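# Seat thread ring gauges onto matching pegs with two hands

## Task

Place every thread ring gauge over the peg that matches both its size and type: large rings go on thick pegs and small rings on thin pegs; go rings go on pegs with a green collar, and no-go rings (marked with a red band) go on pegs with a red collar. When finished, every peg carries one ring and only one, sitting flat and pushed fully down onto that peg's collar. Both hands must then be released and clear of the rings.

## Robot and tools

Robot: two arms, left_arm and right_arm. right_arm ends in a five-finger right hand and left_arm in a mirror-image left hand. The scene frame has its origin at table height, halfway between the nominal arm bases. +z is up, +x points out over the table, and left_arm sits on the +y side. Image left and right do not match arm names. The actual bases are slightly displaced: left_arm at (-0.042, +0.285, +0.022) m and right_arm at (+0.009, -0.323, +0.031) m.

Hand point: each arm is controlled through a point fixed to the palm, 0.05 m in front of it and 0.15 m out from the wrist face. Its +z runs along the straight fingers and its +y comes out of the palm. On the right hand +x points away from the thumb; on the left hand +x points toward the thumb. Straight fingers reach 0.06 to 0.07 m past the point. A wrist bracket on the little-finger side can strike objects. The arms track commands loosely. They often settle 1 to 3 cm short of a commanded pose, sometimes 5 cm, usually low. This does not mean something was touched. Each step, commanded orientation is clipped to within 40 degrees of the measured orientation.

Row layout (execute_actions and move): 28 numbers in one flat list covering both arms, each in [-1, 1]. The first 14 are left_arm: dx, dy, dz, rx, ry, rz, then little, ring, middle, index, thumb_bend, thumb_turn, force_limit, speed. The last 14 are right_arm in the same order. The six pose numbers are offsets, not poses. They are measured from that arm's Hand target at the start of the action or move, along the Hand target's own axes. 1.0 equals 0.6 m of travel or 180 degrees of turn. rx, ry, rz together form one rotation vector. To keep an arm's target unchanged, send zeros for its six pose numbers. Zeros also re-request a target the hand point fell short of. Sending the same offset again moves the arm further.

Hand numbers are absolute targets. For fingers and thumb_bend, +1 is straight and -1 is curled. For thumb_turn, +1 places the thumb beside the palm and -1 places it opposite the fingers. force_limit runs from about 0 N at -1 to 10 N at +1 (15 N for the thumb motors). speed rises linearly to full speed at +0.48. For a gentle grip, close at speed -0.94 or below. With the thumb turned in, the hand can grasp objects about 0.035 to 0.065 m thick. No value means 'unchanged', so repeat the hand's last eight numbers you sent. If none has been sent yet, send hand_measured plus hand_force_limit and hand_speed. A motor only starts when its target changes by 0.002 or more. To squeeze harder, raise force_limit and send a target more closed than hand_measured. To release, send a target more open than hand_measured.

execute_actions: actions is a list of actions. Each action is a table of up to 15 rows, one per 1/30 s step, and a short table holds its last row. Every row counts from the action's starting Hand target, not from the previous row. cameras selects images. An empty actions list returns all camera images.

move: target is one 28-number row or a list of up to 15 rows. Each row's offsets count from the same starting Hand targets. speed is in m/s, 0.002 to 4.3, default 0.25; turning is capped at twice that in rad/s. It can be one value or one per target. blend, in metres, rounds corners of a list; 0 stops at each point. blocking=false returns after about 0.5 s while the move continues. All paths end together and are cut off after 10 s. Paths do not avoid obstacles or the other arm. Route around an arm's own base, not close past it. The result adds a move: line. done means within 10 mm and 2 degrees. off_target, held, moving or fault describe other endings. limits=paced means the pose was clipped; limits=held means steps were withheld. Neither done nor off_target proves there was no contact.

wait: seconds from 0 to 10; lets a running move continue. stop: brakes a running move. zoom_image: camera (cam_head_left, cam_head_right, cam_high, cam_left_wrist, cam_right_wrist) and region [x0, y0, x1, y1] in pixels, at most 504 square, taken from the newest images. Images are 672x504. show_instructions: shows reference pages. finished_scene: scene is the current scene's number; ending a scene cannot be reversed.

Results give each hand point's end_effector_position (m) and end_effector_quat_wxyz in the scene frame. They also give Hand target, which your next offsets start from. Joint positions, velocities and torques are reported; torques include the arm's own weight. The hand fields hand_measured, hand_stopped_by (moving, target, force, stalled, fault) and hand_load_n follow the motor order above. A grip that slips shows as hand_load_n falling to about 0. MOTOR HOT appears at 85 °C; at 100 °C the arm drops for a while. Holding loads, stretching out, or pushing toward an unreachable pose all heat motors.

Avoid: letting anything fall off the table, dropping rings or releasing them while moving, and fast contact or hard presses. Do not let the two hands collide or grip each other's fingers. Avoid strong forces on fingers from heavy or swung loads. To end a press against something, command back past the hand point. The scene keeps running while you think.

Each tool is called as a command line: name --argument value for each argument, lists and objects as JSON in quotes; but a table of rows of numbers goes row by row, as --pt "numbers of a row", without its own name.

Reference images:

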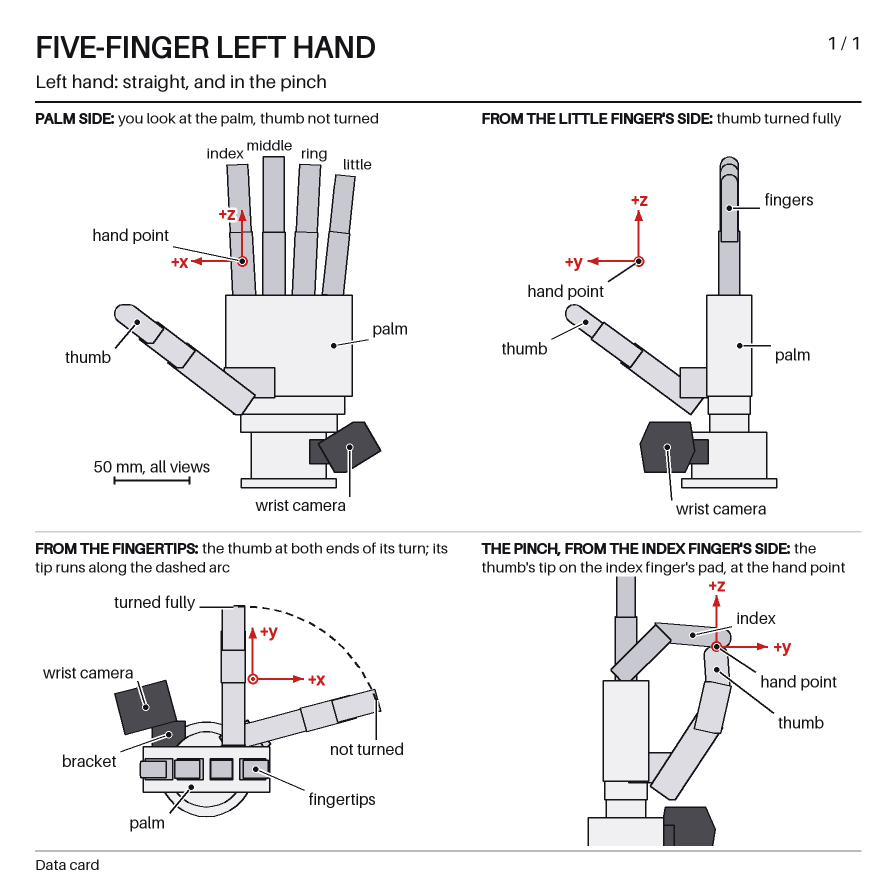

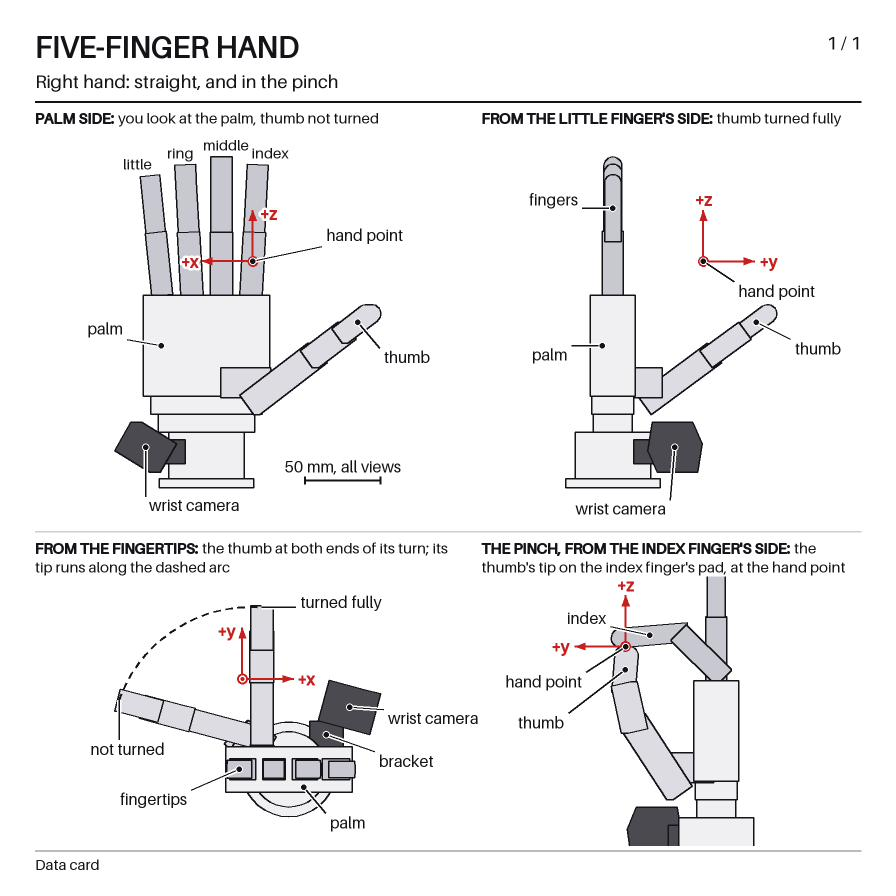

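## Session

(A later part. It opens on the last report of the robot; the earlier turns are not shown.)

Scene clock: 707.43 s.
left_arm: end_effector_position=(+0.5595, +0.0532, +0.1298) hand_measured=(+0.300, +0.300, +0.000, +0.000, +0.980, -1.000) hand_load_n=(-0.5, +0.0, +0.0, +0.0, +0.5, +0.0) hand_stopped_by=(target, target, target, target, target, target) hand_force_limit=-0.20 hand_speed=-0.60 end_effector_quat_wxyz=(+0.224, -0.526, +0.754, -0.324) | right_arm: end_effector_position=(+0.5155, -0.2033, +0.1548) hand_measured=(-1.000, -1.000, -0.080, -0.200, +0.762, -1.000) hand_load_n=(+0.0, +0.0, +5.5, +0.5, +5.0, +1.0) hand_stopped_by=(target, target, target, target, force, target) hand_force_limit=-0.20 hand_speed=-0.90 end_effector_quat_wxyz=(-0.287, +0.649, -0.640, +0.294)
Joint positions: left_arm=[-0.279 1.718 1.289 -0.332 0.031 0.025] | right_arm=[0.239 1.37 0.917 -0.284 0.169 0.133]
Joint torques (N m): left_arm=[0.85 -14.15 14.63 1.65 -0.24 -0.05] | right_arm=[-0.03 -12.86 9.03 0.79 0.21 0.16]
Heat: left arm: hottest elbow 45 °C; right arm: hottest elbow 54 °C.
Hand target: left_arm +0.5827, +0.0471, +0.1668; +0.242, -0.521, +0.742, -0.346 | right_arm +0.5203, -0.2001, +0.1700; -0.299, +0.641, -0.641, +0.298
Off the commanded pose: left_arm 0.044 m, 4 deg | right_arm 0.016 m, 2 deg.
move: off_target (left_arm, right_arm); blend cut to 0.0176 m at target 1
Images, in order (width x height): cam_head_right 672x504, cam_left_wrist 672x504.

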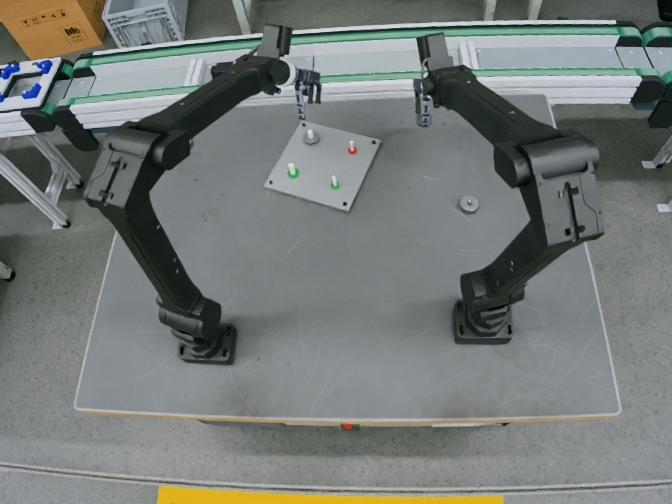

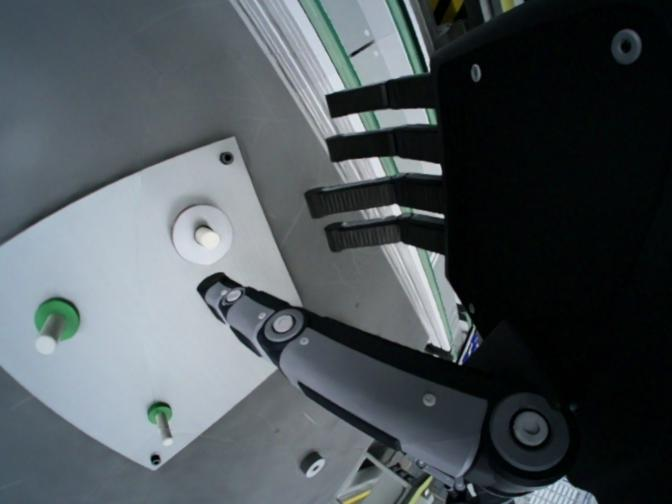

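move --target '[-0.537,0.123,-0.198,0,-0.14,-0.118,-1,-1,0.08,0.08,1,-1,-0.2,-0.6,0,0,0,0,0,0,-1,-1,-0.08,-0.2,0.7,-1,-0.2,-0.9]' --speed 0.25 --cameras '["cam_head_left","cam_head_right","cam_left_wrist"]'

Scene clock: 727.37 s.
left_arm: end_effector_position=(+0.5586, +0.3936, +0.1762) hand_measured=(-1.000, -1.000, +0.080, +0.080, +1.000, -1.000) hand_load_n=(+0.5, +0.0, +0.0, +0.0, +0.0, +0.0) hand_stopped_by=(target, target, target, target, target, target) hand_force_limit=-0.20 hand_speed=-0.60 end_effector_quat_wxyz=(-0.327, +0.708, -0.569, +0.259) | right_arm: end_effector_position=(+0.5155, -0.2033, +0.1548) hand_measured=(-1.000, -1.000, -0.080, -0.200, +0.762, -1.000) hand_load_n=(+0.0, +0.0, +5.0, +0.0, +5.0, +0.5) hand_stopped_by=(target, target, target, target, force, target) hand_force_limit=-0.20 hand_speed=-0.90 end_effector_quat_wxyz=(-0.287, +0.649, -0.640, +0.294)
Joint positions: left_arm=[0.264 1.566 1.205 -0.35 0.006 0.011] | right_arm=[0.239 1.37 0.917 -0.284 0.169 0.133]
Joint torques (N m): left_arm=[0.91 -11.75 10.89 1.52 -0.1 -0.07] | right_arm=[-0.09 -12.81 9.02 0.79 0.21 0.16]
Heat: left arm: hottest elbow 46 °C; right arm: hottest elbow 54 °C.
Hand target: left_arm +0.5624, +0.3972, +0.1867; -0.330, +0.710, -0.564, +0.263 | right_arm +0.5203, -0.2001, +0.1700; -0.299, +0.641, -0.641, +0.298
Off the commanded pose: left_arm 0.012 m, 1 deg | right_arm 0.016 m, 2 deg.
move: off_target (left_arm, right_arm)
Images, in order (width x height): cam_head_left 672x504, cam_head_right 672x504, cam_left_wrist 672x504.

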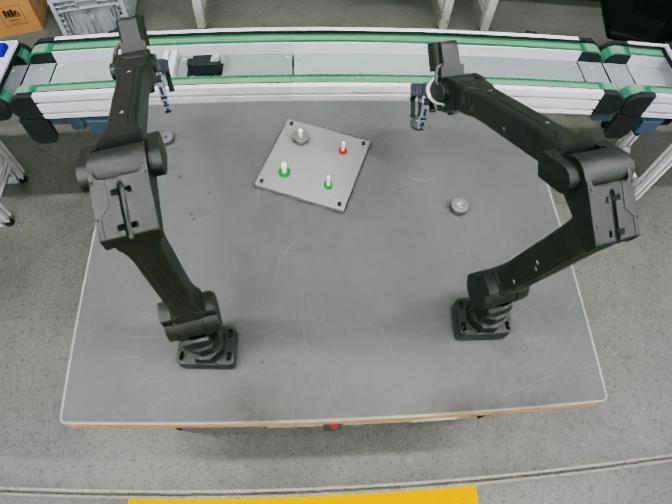

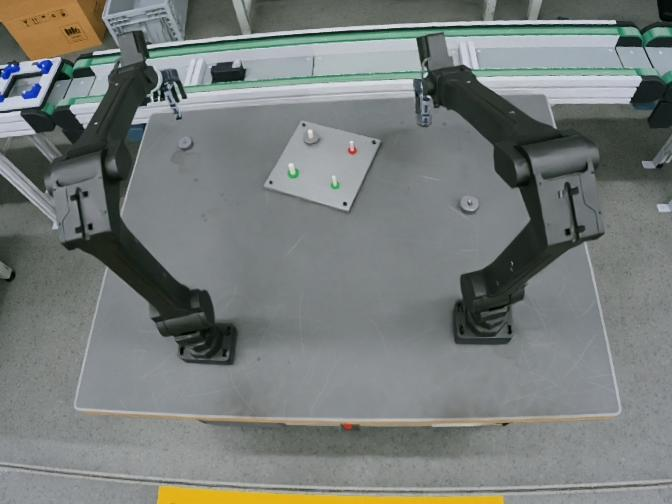

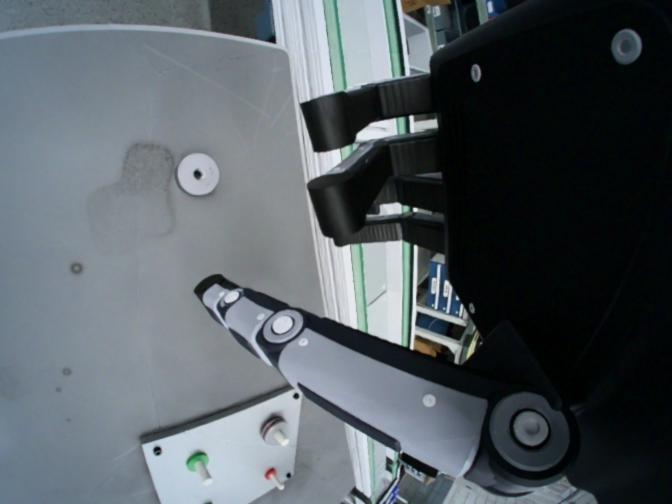

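move --target '[-0.0525,0.0798,0.0605,0,0,0,-1,-1,0.08,0.08,1,-1,-0.2,-0.6,-0.305,0.0054,-0.0064,0,0,0,-1,-1,-0.08,-0.2,0.7,-1,-0.2,-0.9]' --speed 0.12 --cameras '["cam_head_left","cam_head_right","cam_left_wrist","cam_right_wrist"]'

Scene clock: 744.40 s.
left_arm: end_effector_position=(+0.5519, +0.4174, +0.1288) hand_measured=(-1.000, -1.000, +0.080, +0.080, +1.000, -1.000) hand_load_n=(+0.0, +0.0, +0.5, +0.0, +0.0, +0.0) hand_stopped_by=(target, target, target, target, target, target) hand_force_limit=-0.20 hand_speed=-0.60 end_effector_quat_wxyz=(-0.323, +0.710, -0.568, +0.262) | right_arm: end_effector_position=(+0.4968, -0.0308, +0.1487) hand_measured=(-1.000, -1.000, -0.080, -0.200, +0.762, -1.000) hand_load_n=(+0.0, +0.0, +5.0, +0.5, +5.5, +1.0) hand_stopped_by=(target, target, target, target, force, target) hand_force_limit=-0.20 hand_speed=-0.90 end_effector_quat_wxyz=(-0.281, +0.653, -0.638, +0.296)
Joint positions: left_arm=[0.317 1.618 1.133 -0.229 0.053 0.037] | right_arm=[0.623 1.523 1.079 -0.39 0.448 0.406]
Joint torques (N m): left_arm=[1.79 -11.52 8.14 3.08 -0.03 0.07] | right_arm=[-0.21 -12.75 12.18 0.53 0.37 0.19]
Heat: left arm: hottest elbow 46 °C; right arm: hottest elbow 54 °C.
Hand target: left_arm +0.5522, +0.4271, +0.1265; -0.330, +0.710, -0.564, +0.263 | right_arm +0.5150, -0.0172, +0.1700; -0.299, +0.641, -0.641, +0.298
Off the commanded pose: left_arm 0.010 m, 1 deg | right_arm 0.031 m, 3 deg.
move: off_target (right_arm)
Images, in order (width x height): cam_head_left 672x504, cam_head_right 672x504, cam_left_wrist 672x504, cam_right_wrist 672x504.

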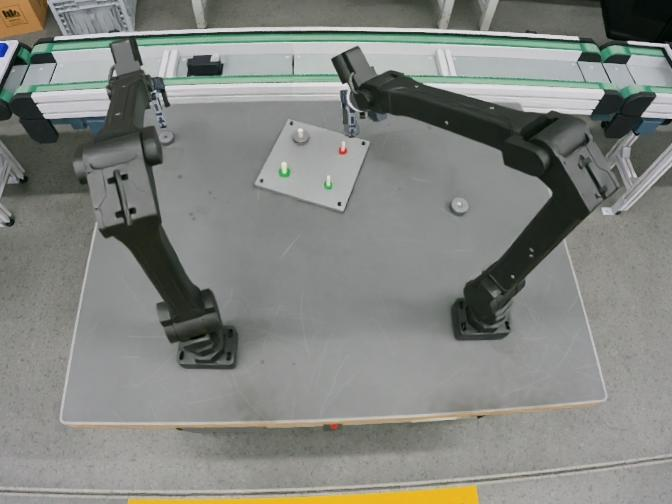

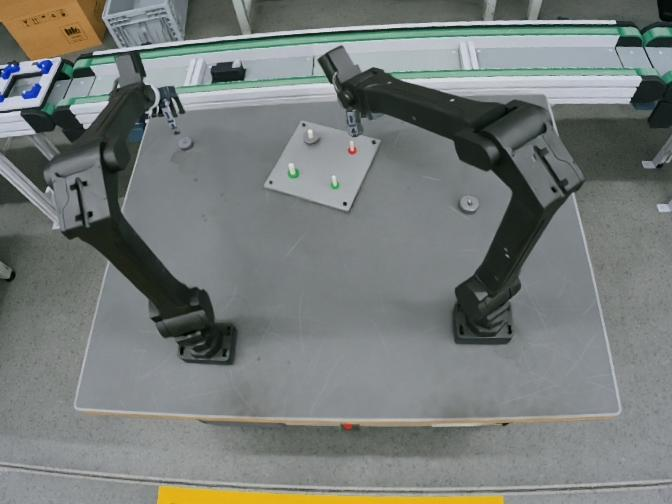

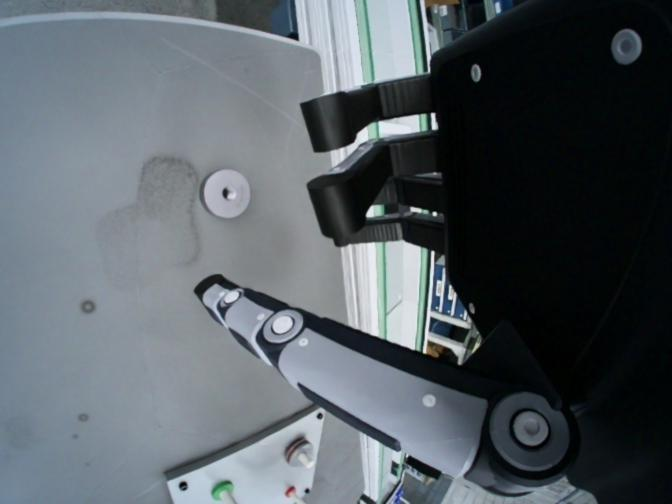

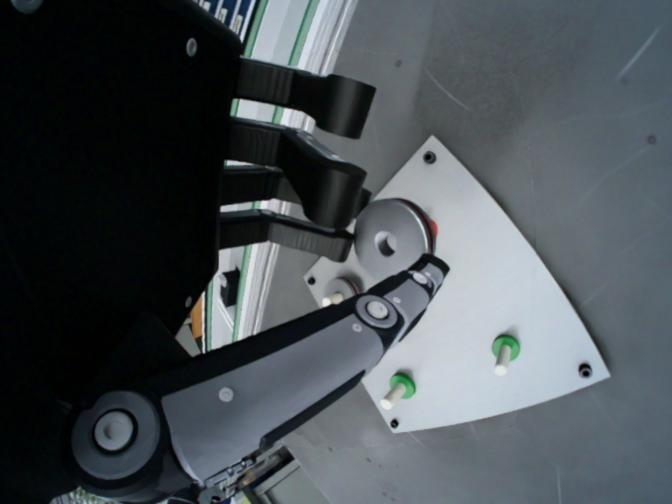

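zoom_image --camera "cam_right_wrist" --region '[330, 150, 480, 300]'

zoom_image --camera "cam_head_right" --region '[330, 100, 380, 150]'

Scaled by 3.360 from the camera's 672x504 image, which has a finer 960x720 frame.

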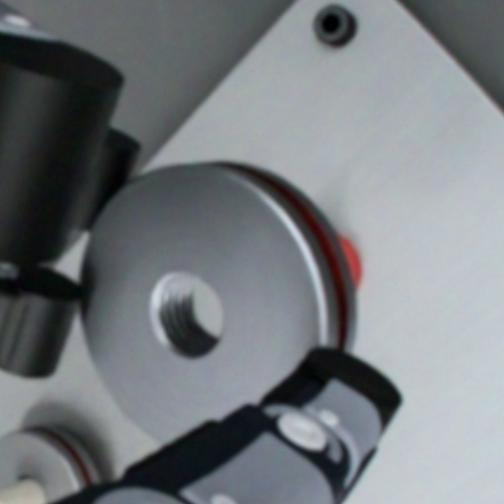

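Scaled by 10.080 from the camera's 672x504 image, which has a finer 960x720 frame.

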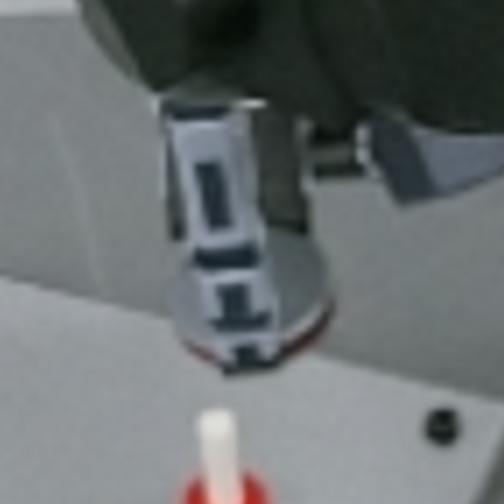

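move --target '[-0.0467,0.0332,0.0642,0,0,0,-1,-1,0.08,0.08,1,-1,-0.2,-0.6,-0.0233,0.0284,0.0543,0,0,0,-1,-1,-0.08,-0.2,0.7,-1,-0.2,-0.9]' --speed 0.08 --cameras '["cam_head_right","cam_left_wrist","cam_right_wrist"]'

zoom_image --camera "cam_right_wrist" --region '[330, 150, 480, 300]'

zoom_image --camera "cam_head_right" --region '[330, 110, 380, 160]'

Scene clock: 778.63 s.
left_arm: end_effector_position=(+0.5581, +0.4473, +0.0828) hand_measured=(-1.000, -1.000, +0.080, +0.080, +1.000, -1.000) hand_load_n=(+0.5, +0.0, +0.0, +0.0, +0.0, +0.0) hand_stopped_by=(target, target, target, target, target, target) hand_force_limit=-0.20 hand_speed=-0.60 end_effector_quat_wxyz=(-0.318, +0.713, -0.568, +0.260) | right_arm: end_effector_position=(+0.5057, -0.0242, +0.1123) hand_measured=(-1.000, -1.000, -0.080, -0.200, +0.762, -1.000) hand_load_n=(+0.0, +0.0, +5.0, +0.5, +5.5, +1.0) hand_stopped_by=(target, target, target, target, force, target) hand_force_limit=-0.20 hand_speed=-0.90 end_effector_quat_wxyz=(-0.266, +0.657, -0.641, +0.294)
Joint positions: left_arm=[0.37 1.72 1.133 -0.142 0.092 0.07] | right_arm=[0.624 1.608 1.086 -0.346 0.453 0.413]
Joint torques (N m): left_arm=[1.85 -12.45 8.7 3.07 0 0.11] | right_arm=[0.21 -13.8 11.66 1.58 0.38 0.16]
Motor temperatures (°C): left_arm=[32 36 46 33 33 32] | right_arm=[32 35 56 34 32 35]
Heat: left arm: hottest elbow 46 °C; right arm: hottest elbow 56 °C.
Hand target: left_arm +0.5620, +0.4582, +0.0865; -0.330, +0.710, -0.564, +0.263 | right_arm +0.5292, -0.0033, +0.1360; -0.299, +0.641, -0.641, +0.298
Off the commanded pose: left_arm 0.012 m, 2 deg | right_arm 0.039 m, 4 deg.
move: off_target (left_arm, right_arm)
Images, in order (width x height): cam_head_right 672x504, cam_left_wrist 672x504, cam_right_wrist 672x504.

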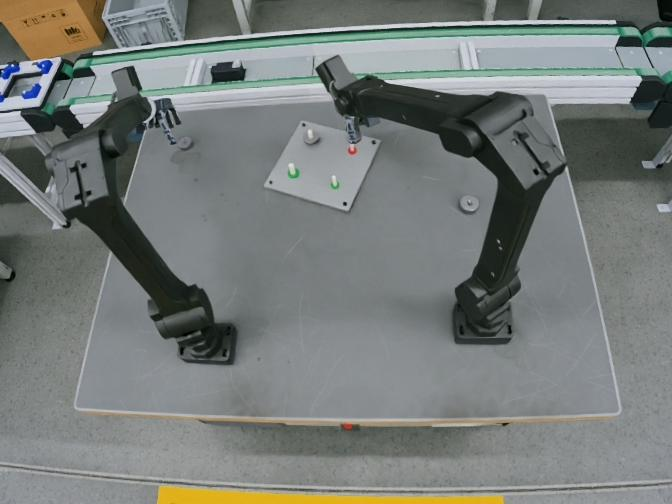

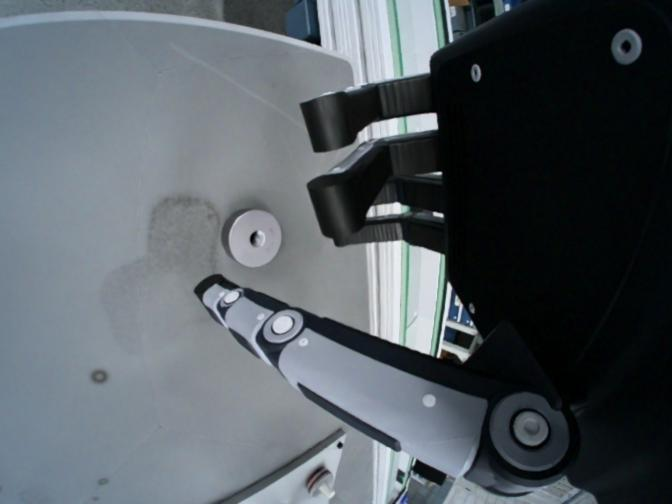

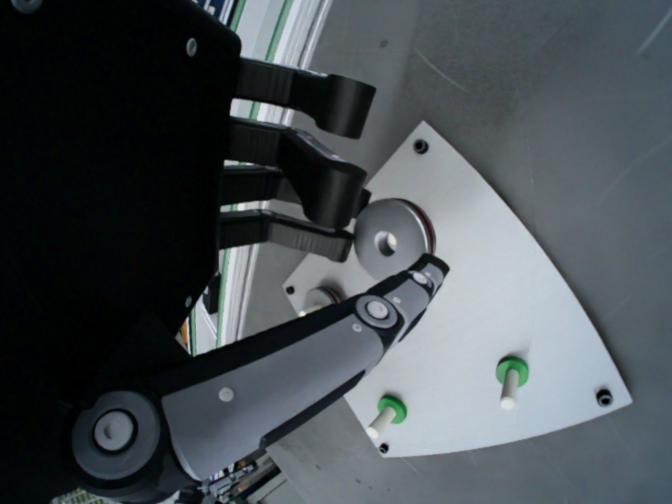

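Scaled by 3.360 from the camera's 672x504 image, which has a finer 960x720 frame.

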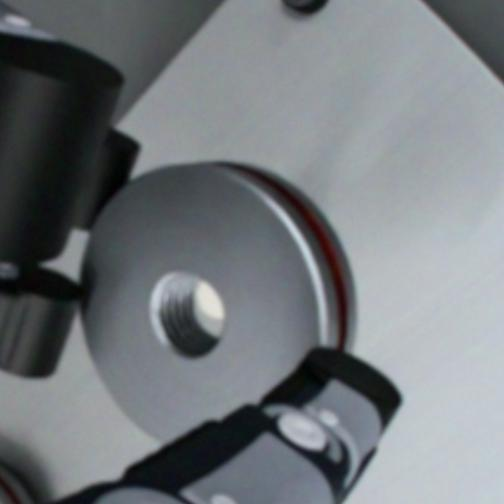

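Scaled by 10.080 from the camera's 672x504 image, which has a finer 960x720 frame.

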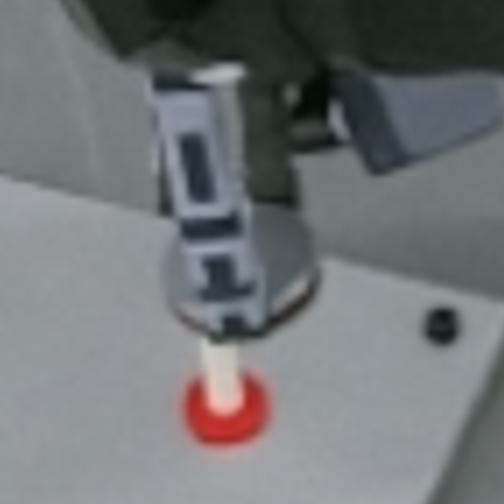

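zoom_image --camera "cam_head_right" --region '[130, 80, 230, 180]'

Scaled by 5.040 from the camera's 672x504 image, which has a finer 960x720 frame.

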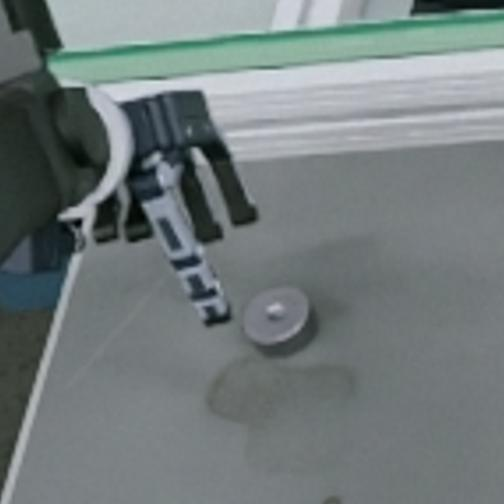

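zoom_image --camera "cam_right_wrist" --region '[362, 225, 412, 275]'

Scaled by 10.080 from the camera's 672x504 image, which has a finer 960x720 frame.

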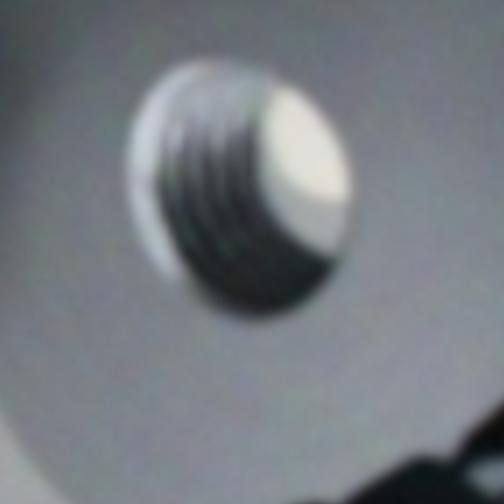

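move --target '[0.0125,0.0225,0.051,0,0,0,-1,-1,0.08,0.08,1,-1,-0.2,-0.6,-0.03,0.0083,0.042,0,0,0,-1,-1,-0.08,-0.2,0.7,-1,-0.2,-0.9]' --speed 0.06 --cameras '["cam_head_right","cam_left_wrist","cam_right_wrist"]'

zoom_image --camera "cam_right_wrist" --region '[362, 225, 412, 275]'

zoom_image --camera "cam_head_right" --region '[330, 110, 380, 160]'

Scene clock: 816.87 s.
left_arm: end_effector_position=(+0.5650, +0.4513, +0.0463) hand_measured=(-1.000, -1.000, +0.080, +0.080, +1.000, -1.000) hand_load_n=(+0.0, +0.0, +0.5, +0.0, +0.0, +0.0) hand_stopped_by=(target, target, target, target, target, target) hand_force_limit=-0.20 hand_speed=-0.60 end_effector_quat_wxyz=(-0.315, +0.716, -0.569, +0.253) | right_arm: end_effector_position=(+0.5222, -0.0068, +0.0934) hand_measured=(-1.000, -1.000, -0.080, -0.200, +0.762, -1.000) hand_load_n=(+0.0, +0.0, +5.0, +0.5, +5.5, +1.0) hand_stopped_by=(target, target, target, target, force, target) hand_force_limit=-0.20 hand_speed=-0.90 end_effector_quat_wxyz=(-0.266, +0.657, -0.641, +0.295)
Joint positions: left_arm=[0.37 1.796 1.133 -0.079 0.084 0.07] | right_arm=[0.634 1.689 1.134 -0.315 0.46 0.421]
Joint torques (N m): left_arm=[0.21 -13.1 9.31 3.04 -0.21 -0.06] | right_arm=[0.21 -14.74 11.44 1.58 0.38 0.16]
Motor temperatures (°C): left_arm=[32 37 46 33 33 32] | right_arm=[32 35 61 34 32 35]
Heat: left arm: hottest elbow 46 °C; right arm: hottest elbow 61 °C.
Hand target: left_arm +0.5780, +0.4541, +0.0563; -0.330, +0.710, -0.564, +0.263 | right_arm +0.5452, +0.0147, +0.1160; -0.299, +0.641, -0.641, +0.298
Off the commanded pose: left_arm 0.017 m, 2 deg | right_arm 0.039 m, 4 deg.
move: off_target (left_arm, right_arm)
Images, in order (width x height): cam_head_right 672x504, cam_left_wrist 672x504, cam_right_wrist 672x504.

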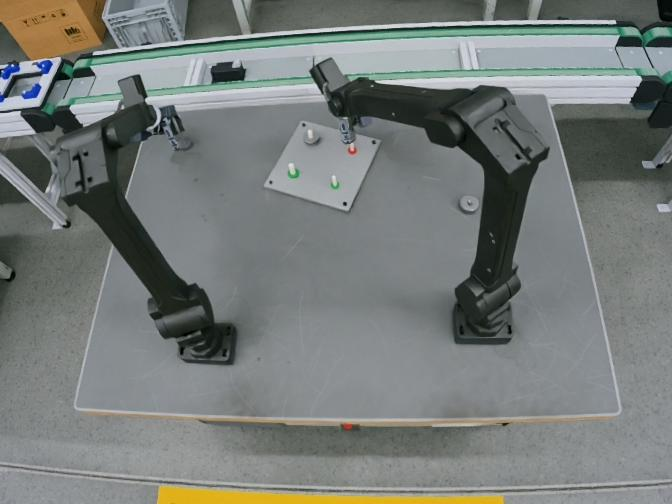

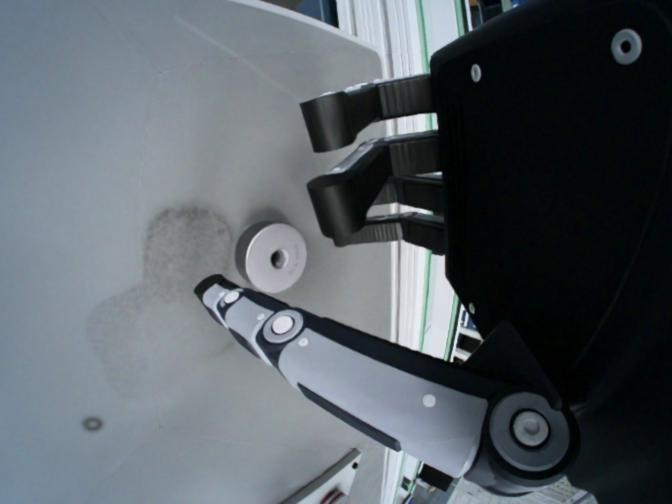

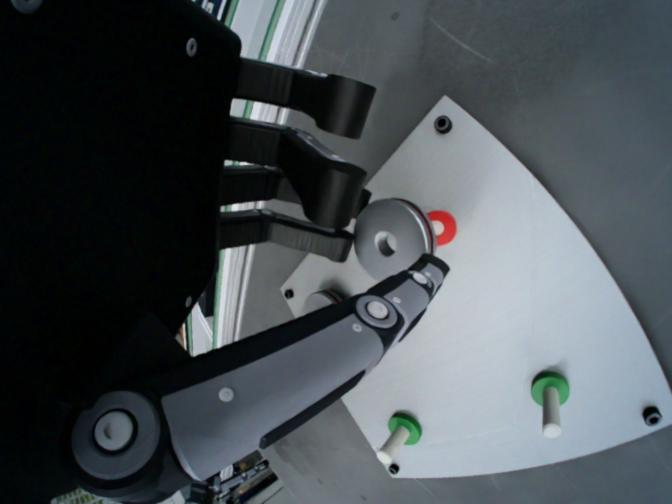

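Scaled by 10.080 from the camera's 672x504 image, which has a finer 960x720 frame.

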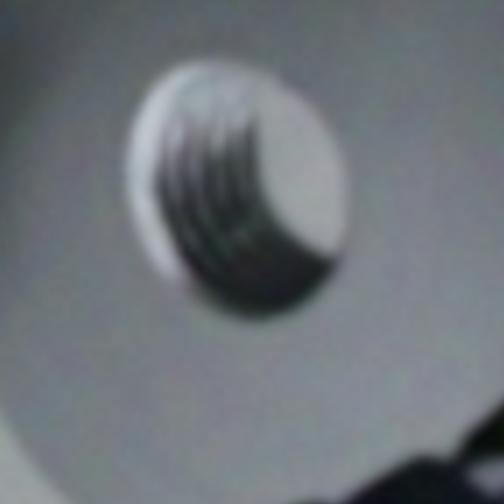

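Scaled by 10.080 from the camera's 672x504 image, which has a finer 960x720 frame.

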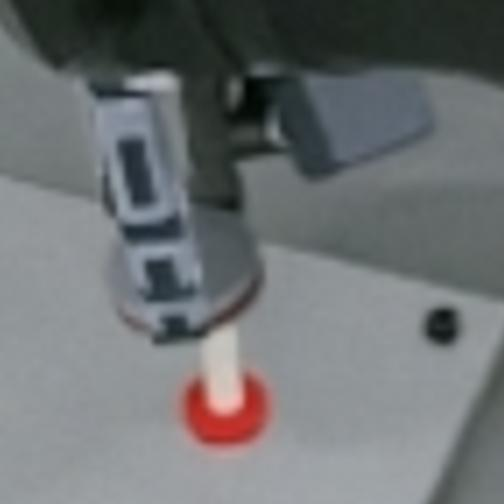

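zoom_image --camera "cam_left_wrist" --region '[172, 150, 372, 350]'

zoom_image --camera "cam_head_right" --region '[150, 100, 210, 160]'

Scaled by 2.520 from the camera's 672x504 image, which has a finer 960x720 frame.

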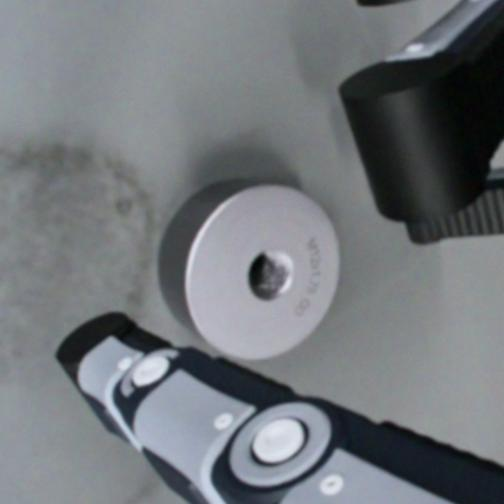

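Scaled by 8.400 from the camera's 672x504 image, which has a finer 960x720 frame.

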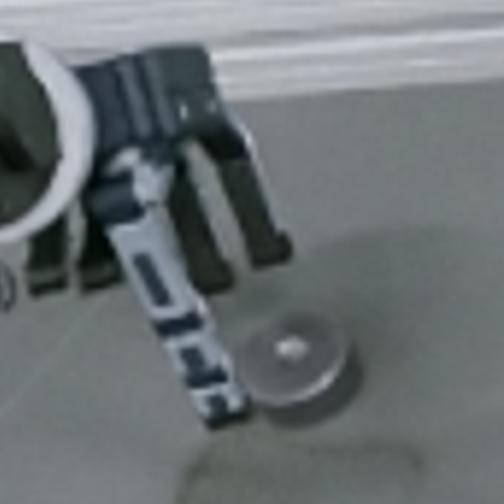

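move --target '[0.0267,0.0058,0.0448,0,0,0,-1,-1,0.08,0.08,1,-1,-0.2,-0.6,0,0.0128,0.0107,0,0,0,-1,-1,-0.08,-0.2,0.7,-1,-0.2,-0.9]' --speed 0.05 --cameras '["cam_head_right","cam_left_wrist","cam_right_wrist"]'

zoom_image --camera "cam_right_wrist" --region '[362, 225, 412, 275]'

zoom_image --camera "cam_head_right" --region '[330, 110, 380, 160]'

zoom_image --camera "cam_head_right" --region '[150, 100, 210, 160]'

zoom_image --camera "cam_left_wrist" --region '[172, 150, 372, 350]'

Scene clock: 835.87 s.
left_arm: end_effector_position=(+0.5691, +0.4478, +0.0232) hand_measured=(-1.000, -1.000, +0.080, +0.080, +1.000, -1.000) hand_load_n=(+0.5, +0.0, -2.5, +0.0, +0.0, +0.0) hand_stopped_by=(target, target, target, target, target, target) hand_force_limit=-0.20 hand_speed=-0.60 end_effector_quat_wxyz=(-0.314, +0.721, -0.567, +0.244) | right_arm: end_effector_position=(+0.5261, -0.0040, +0.0883) hand_measured=(-1.000, -1.000, -0.080, -0.200, +0.762, -1.000) hand_load_n=(+0.0, +0.0, +5.0, +0.0, +5.0, +1.0) hand_stopped_by=(target, target, target, target, force, target) hand_force_limit=-0.20 hand_speed=-0.90 end_effector_quat_wxyz=(-0.271, +0.655, -0.641, +0.295)
Joint positions: left_arm=[0.355 1.842 1.134 -0.045 0.057 0.058] | right_arm=[0.634 1.704 1.134 -0.29 0.46 0.422]
Joint torques (N m): left_arm=[-1.44 -12.22 11.95 3.02 -0.1 -0.14] | right_arm=[0.26 -15.03 10.61 1.57 0.38 0.16]
Motor temperatures (°C): left_arm=[32 37 46 33 33 32] | right_arm=[32 36 59 34 32 35]
Heat: left arm: hottest elbow 46 °C; right arm: hottest elbow 59 °C.
Hand target: left_arm +0.5996, +0.4425, +0.0366; -0.330, +0.710, -0.564, +0.263 | right_arm +0.5451, +0.0147, +0.1059; -0.299, +0.641, -0.641, +0.298
Off the commanded pose: left_arm 0.033 m, 3 deg | right_arm 0.032 m, 4 deg.
move: off_target (left_arm, right_arm)
Images, in order (width x height): cam_head_right 672x504, cam_left_wrist 672x504, cam_right_wrist 672x504.

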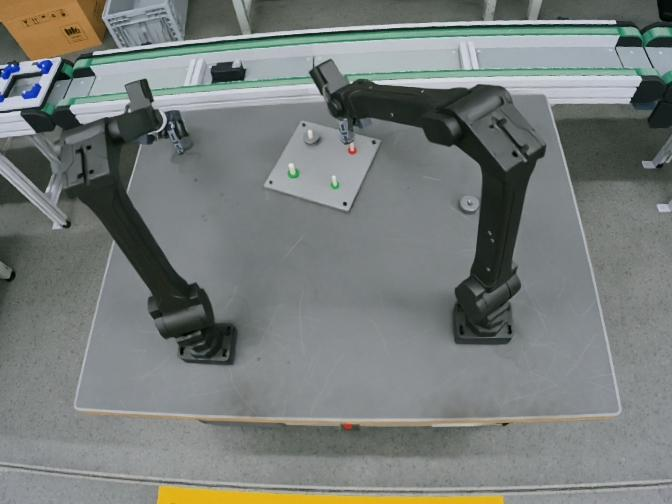

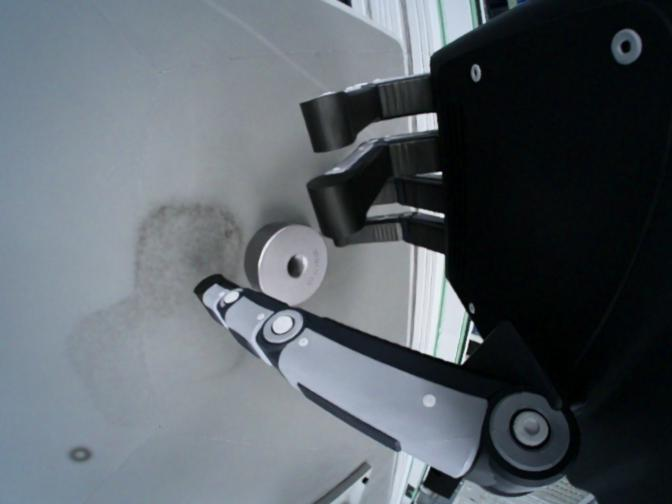

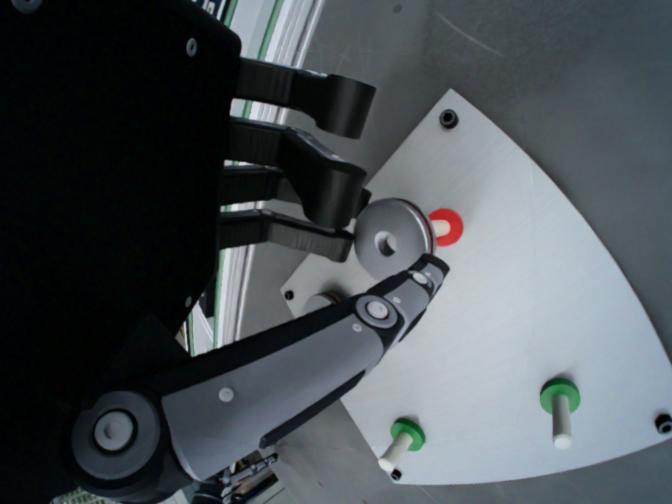

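Scaled by 10.080 from the camera's 672x504 image, which has a finer 960x720 frame.

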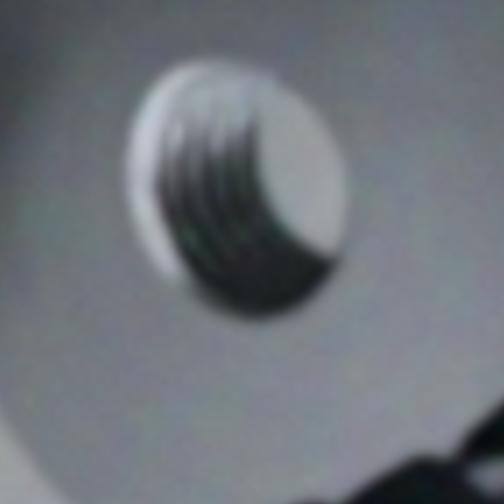

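Scaled by 10.080 from the camera's 672x504 image, which has a finer 960x720 frame.

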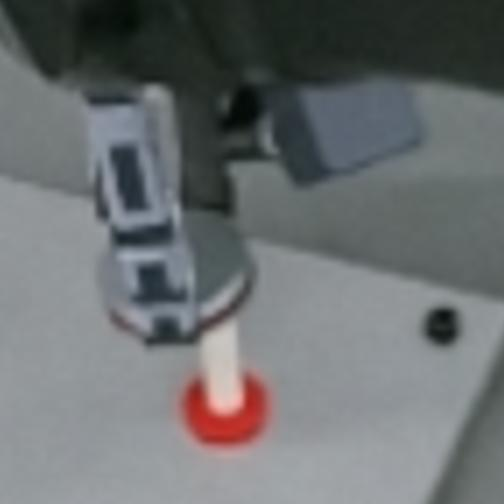

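Scaled by 8.400 from the camera's 672x504 image, which has a finer 960x720 frame.

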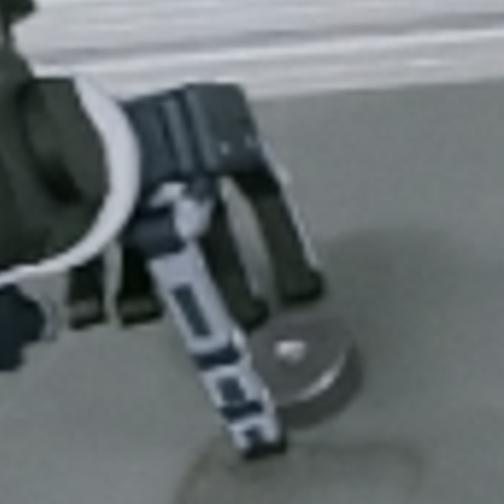

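Scaled by 2.520 from the camera's 672x504 image, which has a finer 960x720 frame.

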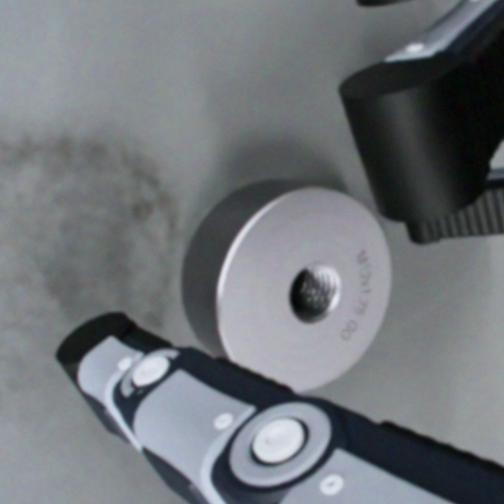

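move --target '[0.0195,-0.0545,-0.0517,0,0,0,-1,-1,0.08,0.08,1,-1,-0.2,-0.6,0.0067,0.023,-0.0068,0,0,0,-1,-1,-0.08,-0.2,0.7,-1,-0.2,-0.9]' --speed 0.05 --cameras '["cam_head_right","cam_left_wrist","cam_right_wrist"]'

zoom_image --camera "cam_right_wrist" --region '[362, 200, 462, 300]'

zoom_image --camera "cam_left_wrist" --region '[172, 150, 372, 350]'

Scene clock: 849.30 s.
left_arm: end_effector_position=(+0.5721, +0.4333, +0.0483) hand_measured=(-1.000, -1.000, +0.080, +0.080, +1.000, -1.000) hand_load_n=(+0.0, +0.0, +0.0, +0.0, +0.0, +0.0) hand_stopped_by=(target, target, target, target, target, target) hand_force_limit=-0.20 hand_speed=-0.60 end_effector_quat_wxyz=(-0.310, +0.722, -0.568, +0.245) | right_arm: end_effector_position=(+0.5298, +0.0022, +0.0926) hand_measured=(-1.000, -1.000, -0.080, -0.200, +0.762, -1.000) hand_load_n=(+0.0, +0.0, +5.0, +0.0, +5.0, +1.0) hand_stopped_by=(target, target, target, target, force, target) hand_force_limit=-0.20 hand_speed=-0.90 end_effector_quat_wxyz=(-0.284, +0.649, -0.640, +0.298)
Joint positions: left_arm=[0.329 1.799 1.154 -0.114 0.044 0.041] | right_arm=[0.641 1.704 1.134 -0.263 0.465 0.427]
Joint torques (N m): left_arm=[-1.03 -14.39 12.93 1.43 -0.21 -0.09] | right_arm=[0.26 -15.85 7.42 1.65 0.38 0.17]
Motor temperatures (°C): left_arm=[32 36 48 33 33 32] | right_arm=[32 37 58 34 32 35]
Heat: left arm: hottest elbow 48 °C; right arm: hottest elbow 58 °C.
Hand target: left_arm +0.5996, +0.4307, +0.0815; -0.330, +0.710, -0.564, +0.263 | right_arm +0.5331, +0.0107, +0.0979; -0.298, +0.641, -0.641, +0.298
Off the commanded pose: left_arm 0.043 m, 3 deg | right_arm 0.011 m, 2 deg.
move: off_target (left_arm, right_arm)
Images, in order (width x height): cam_head_right 672x504, cam_left_wrist 672x504, cam_right_wrist 672x504.

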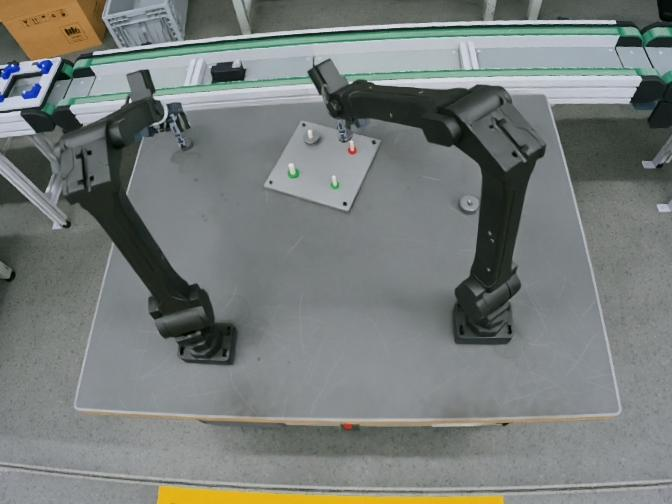

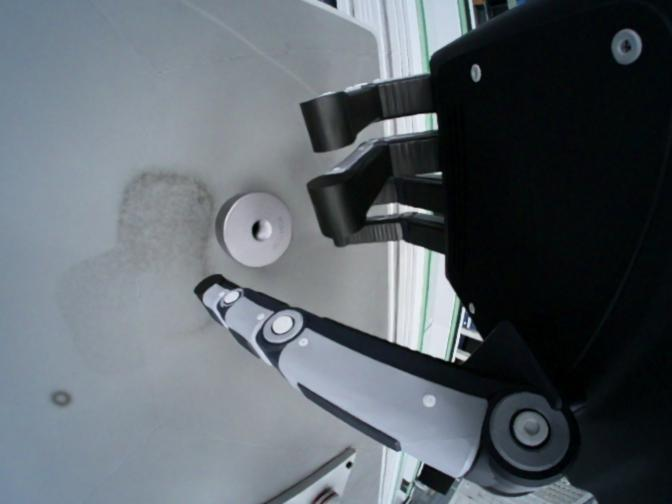

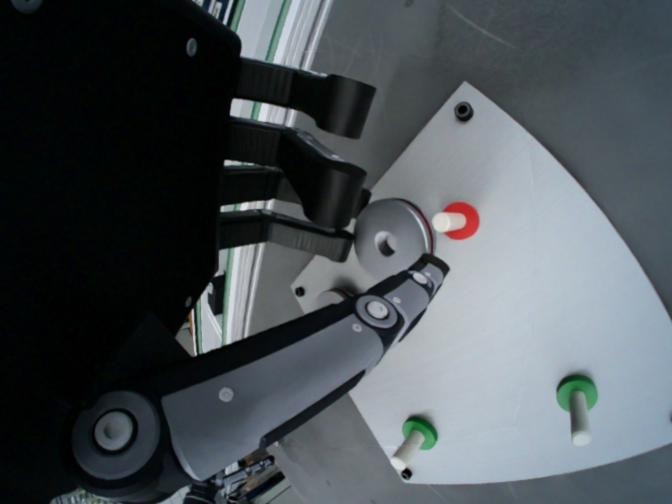

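Scaled by 5.040 from the camera's 672x504 image, which has a finer 960x720 frame.

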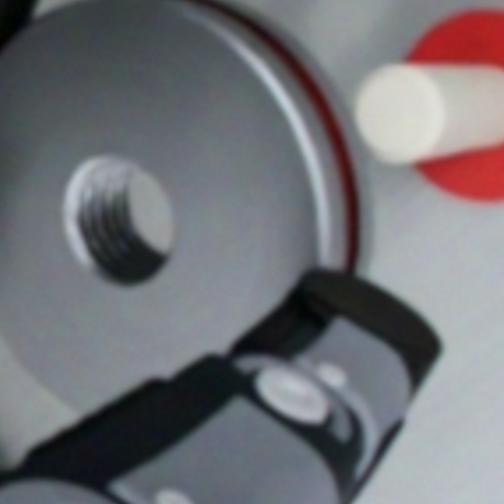

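Scaled by 2.520 from the camera's 672x504 image, which has a finer 960x720 frame.

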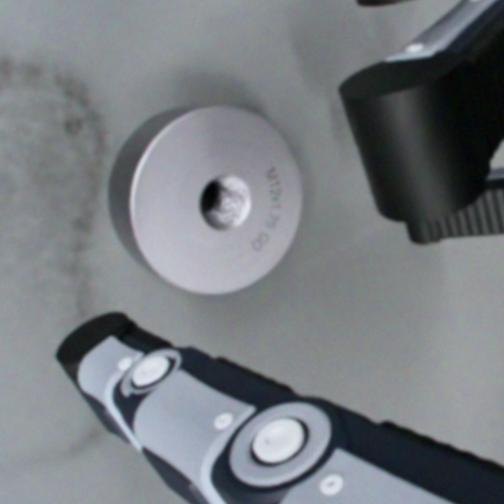

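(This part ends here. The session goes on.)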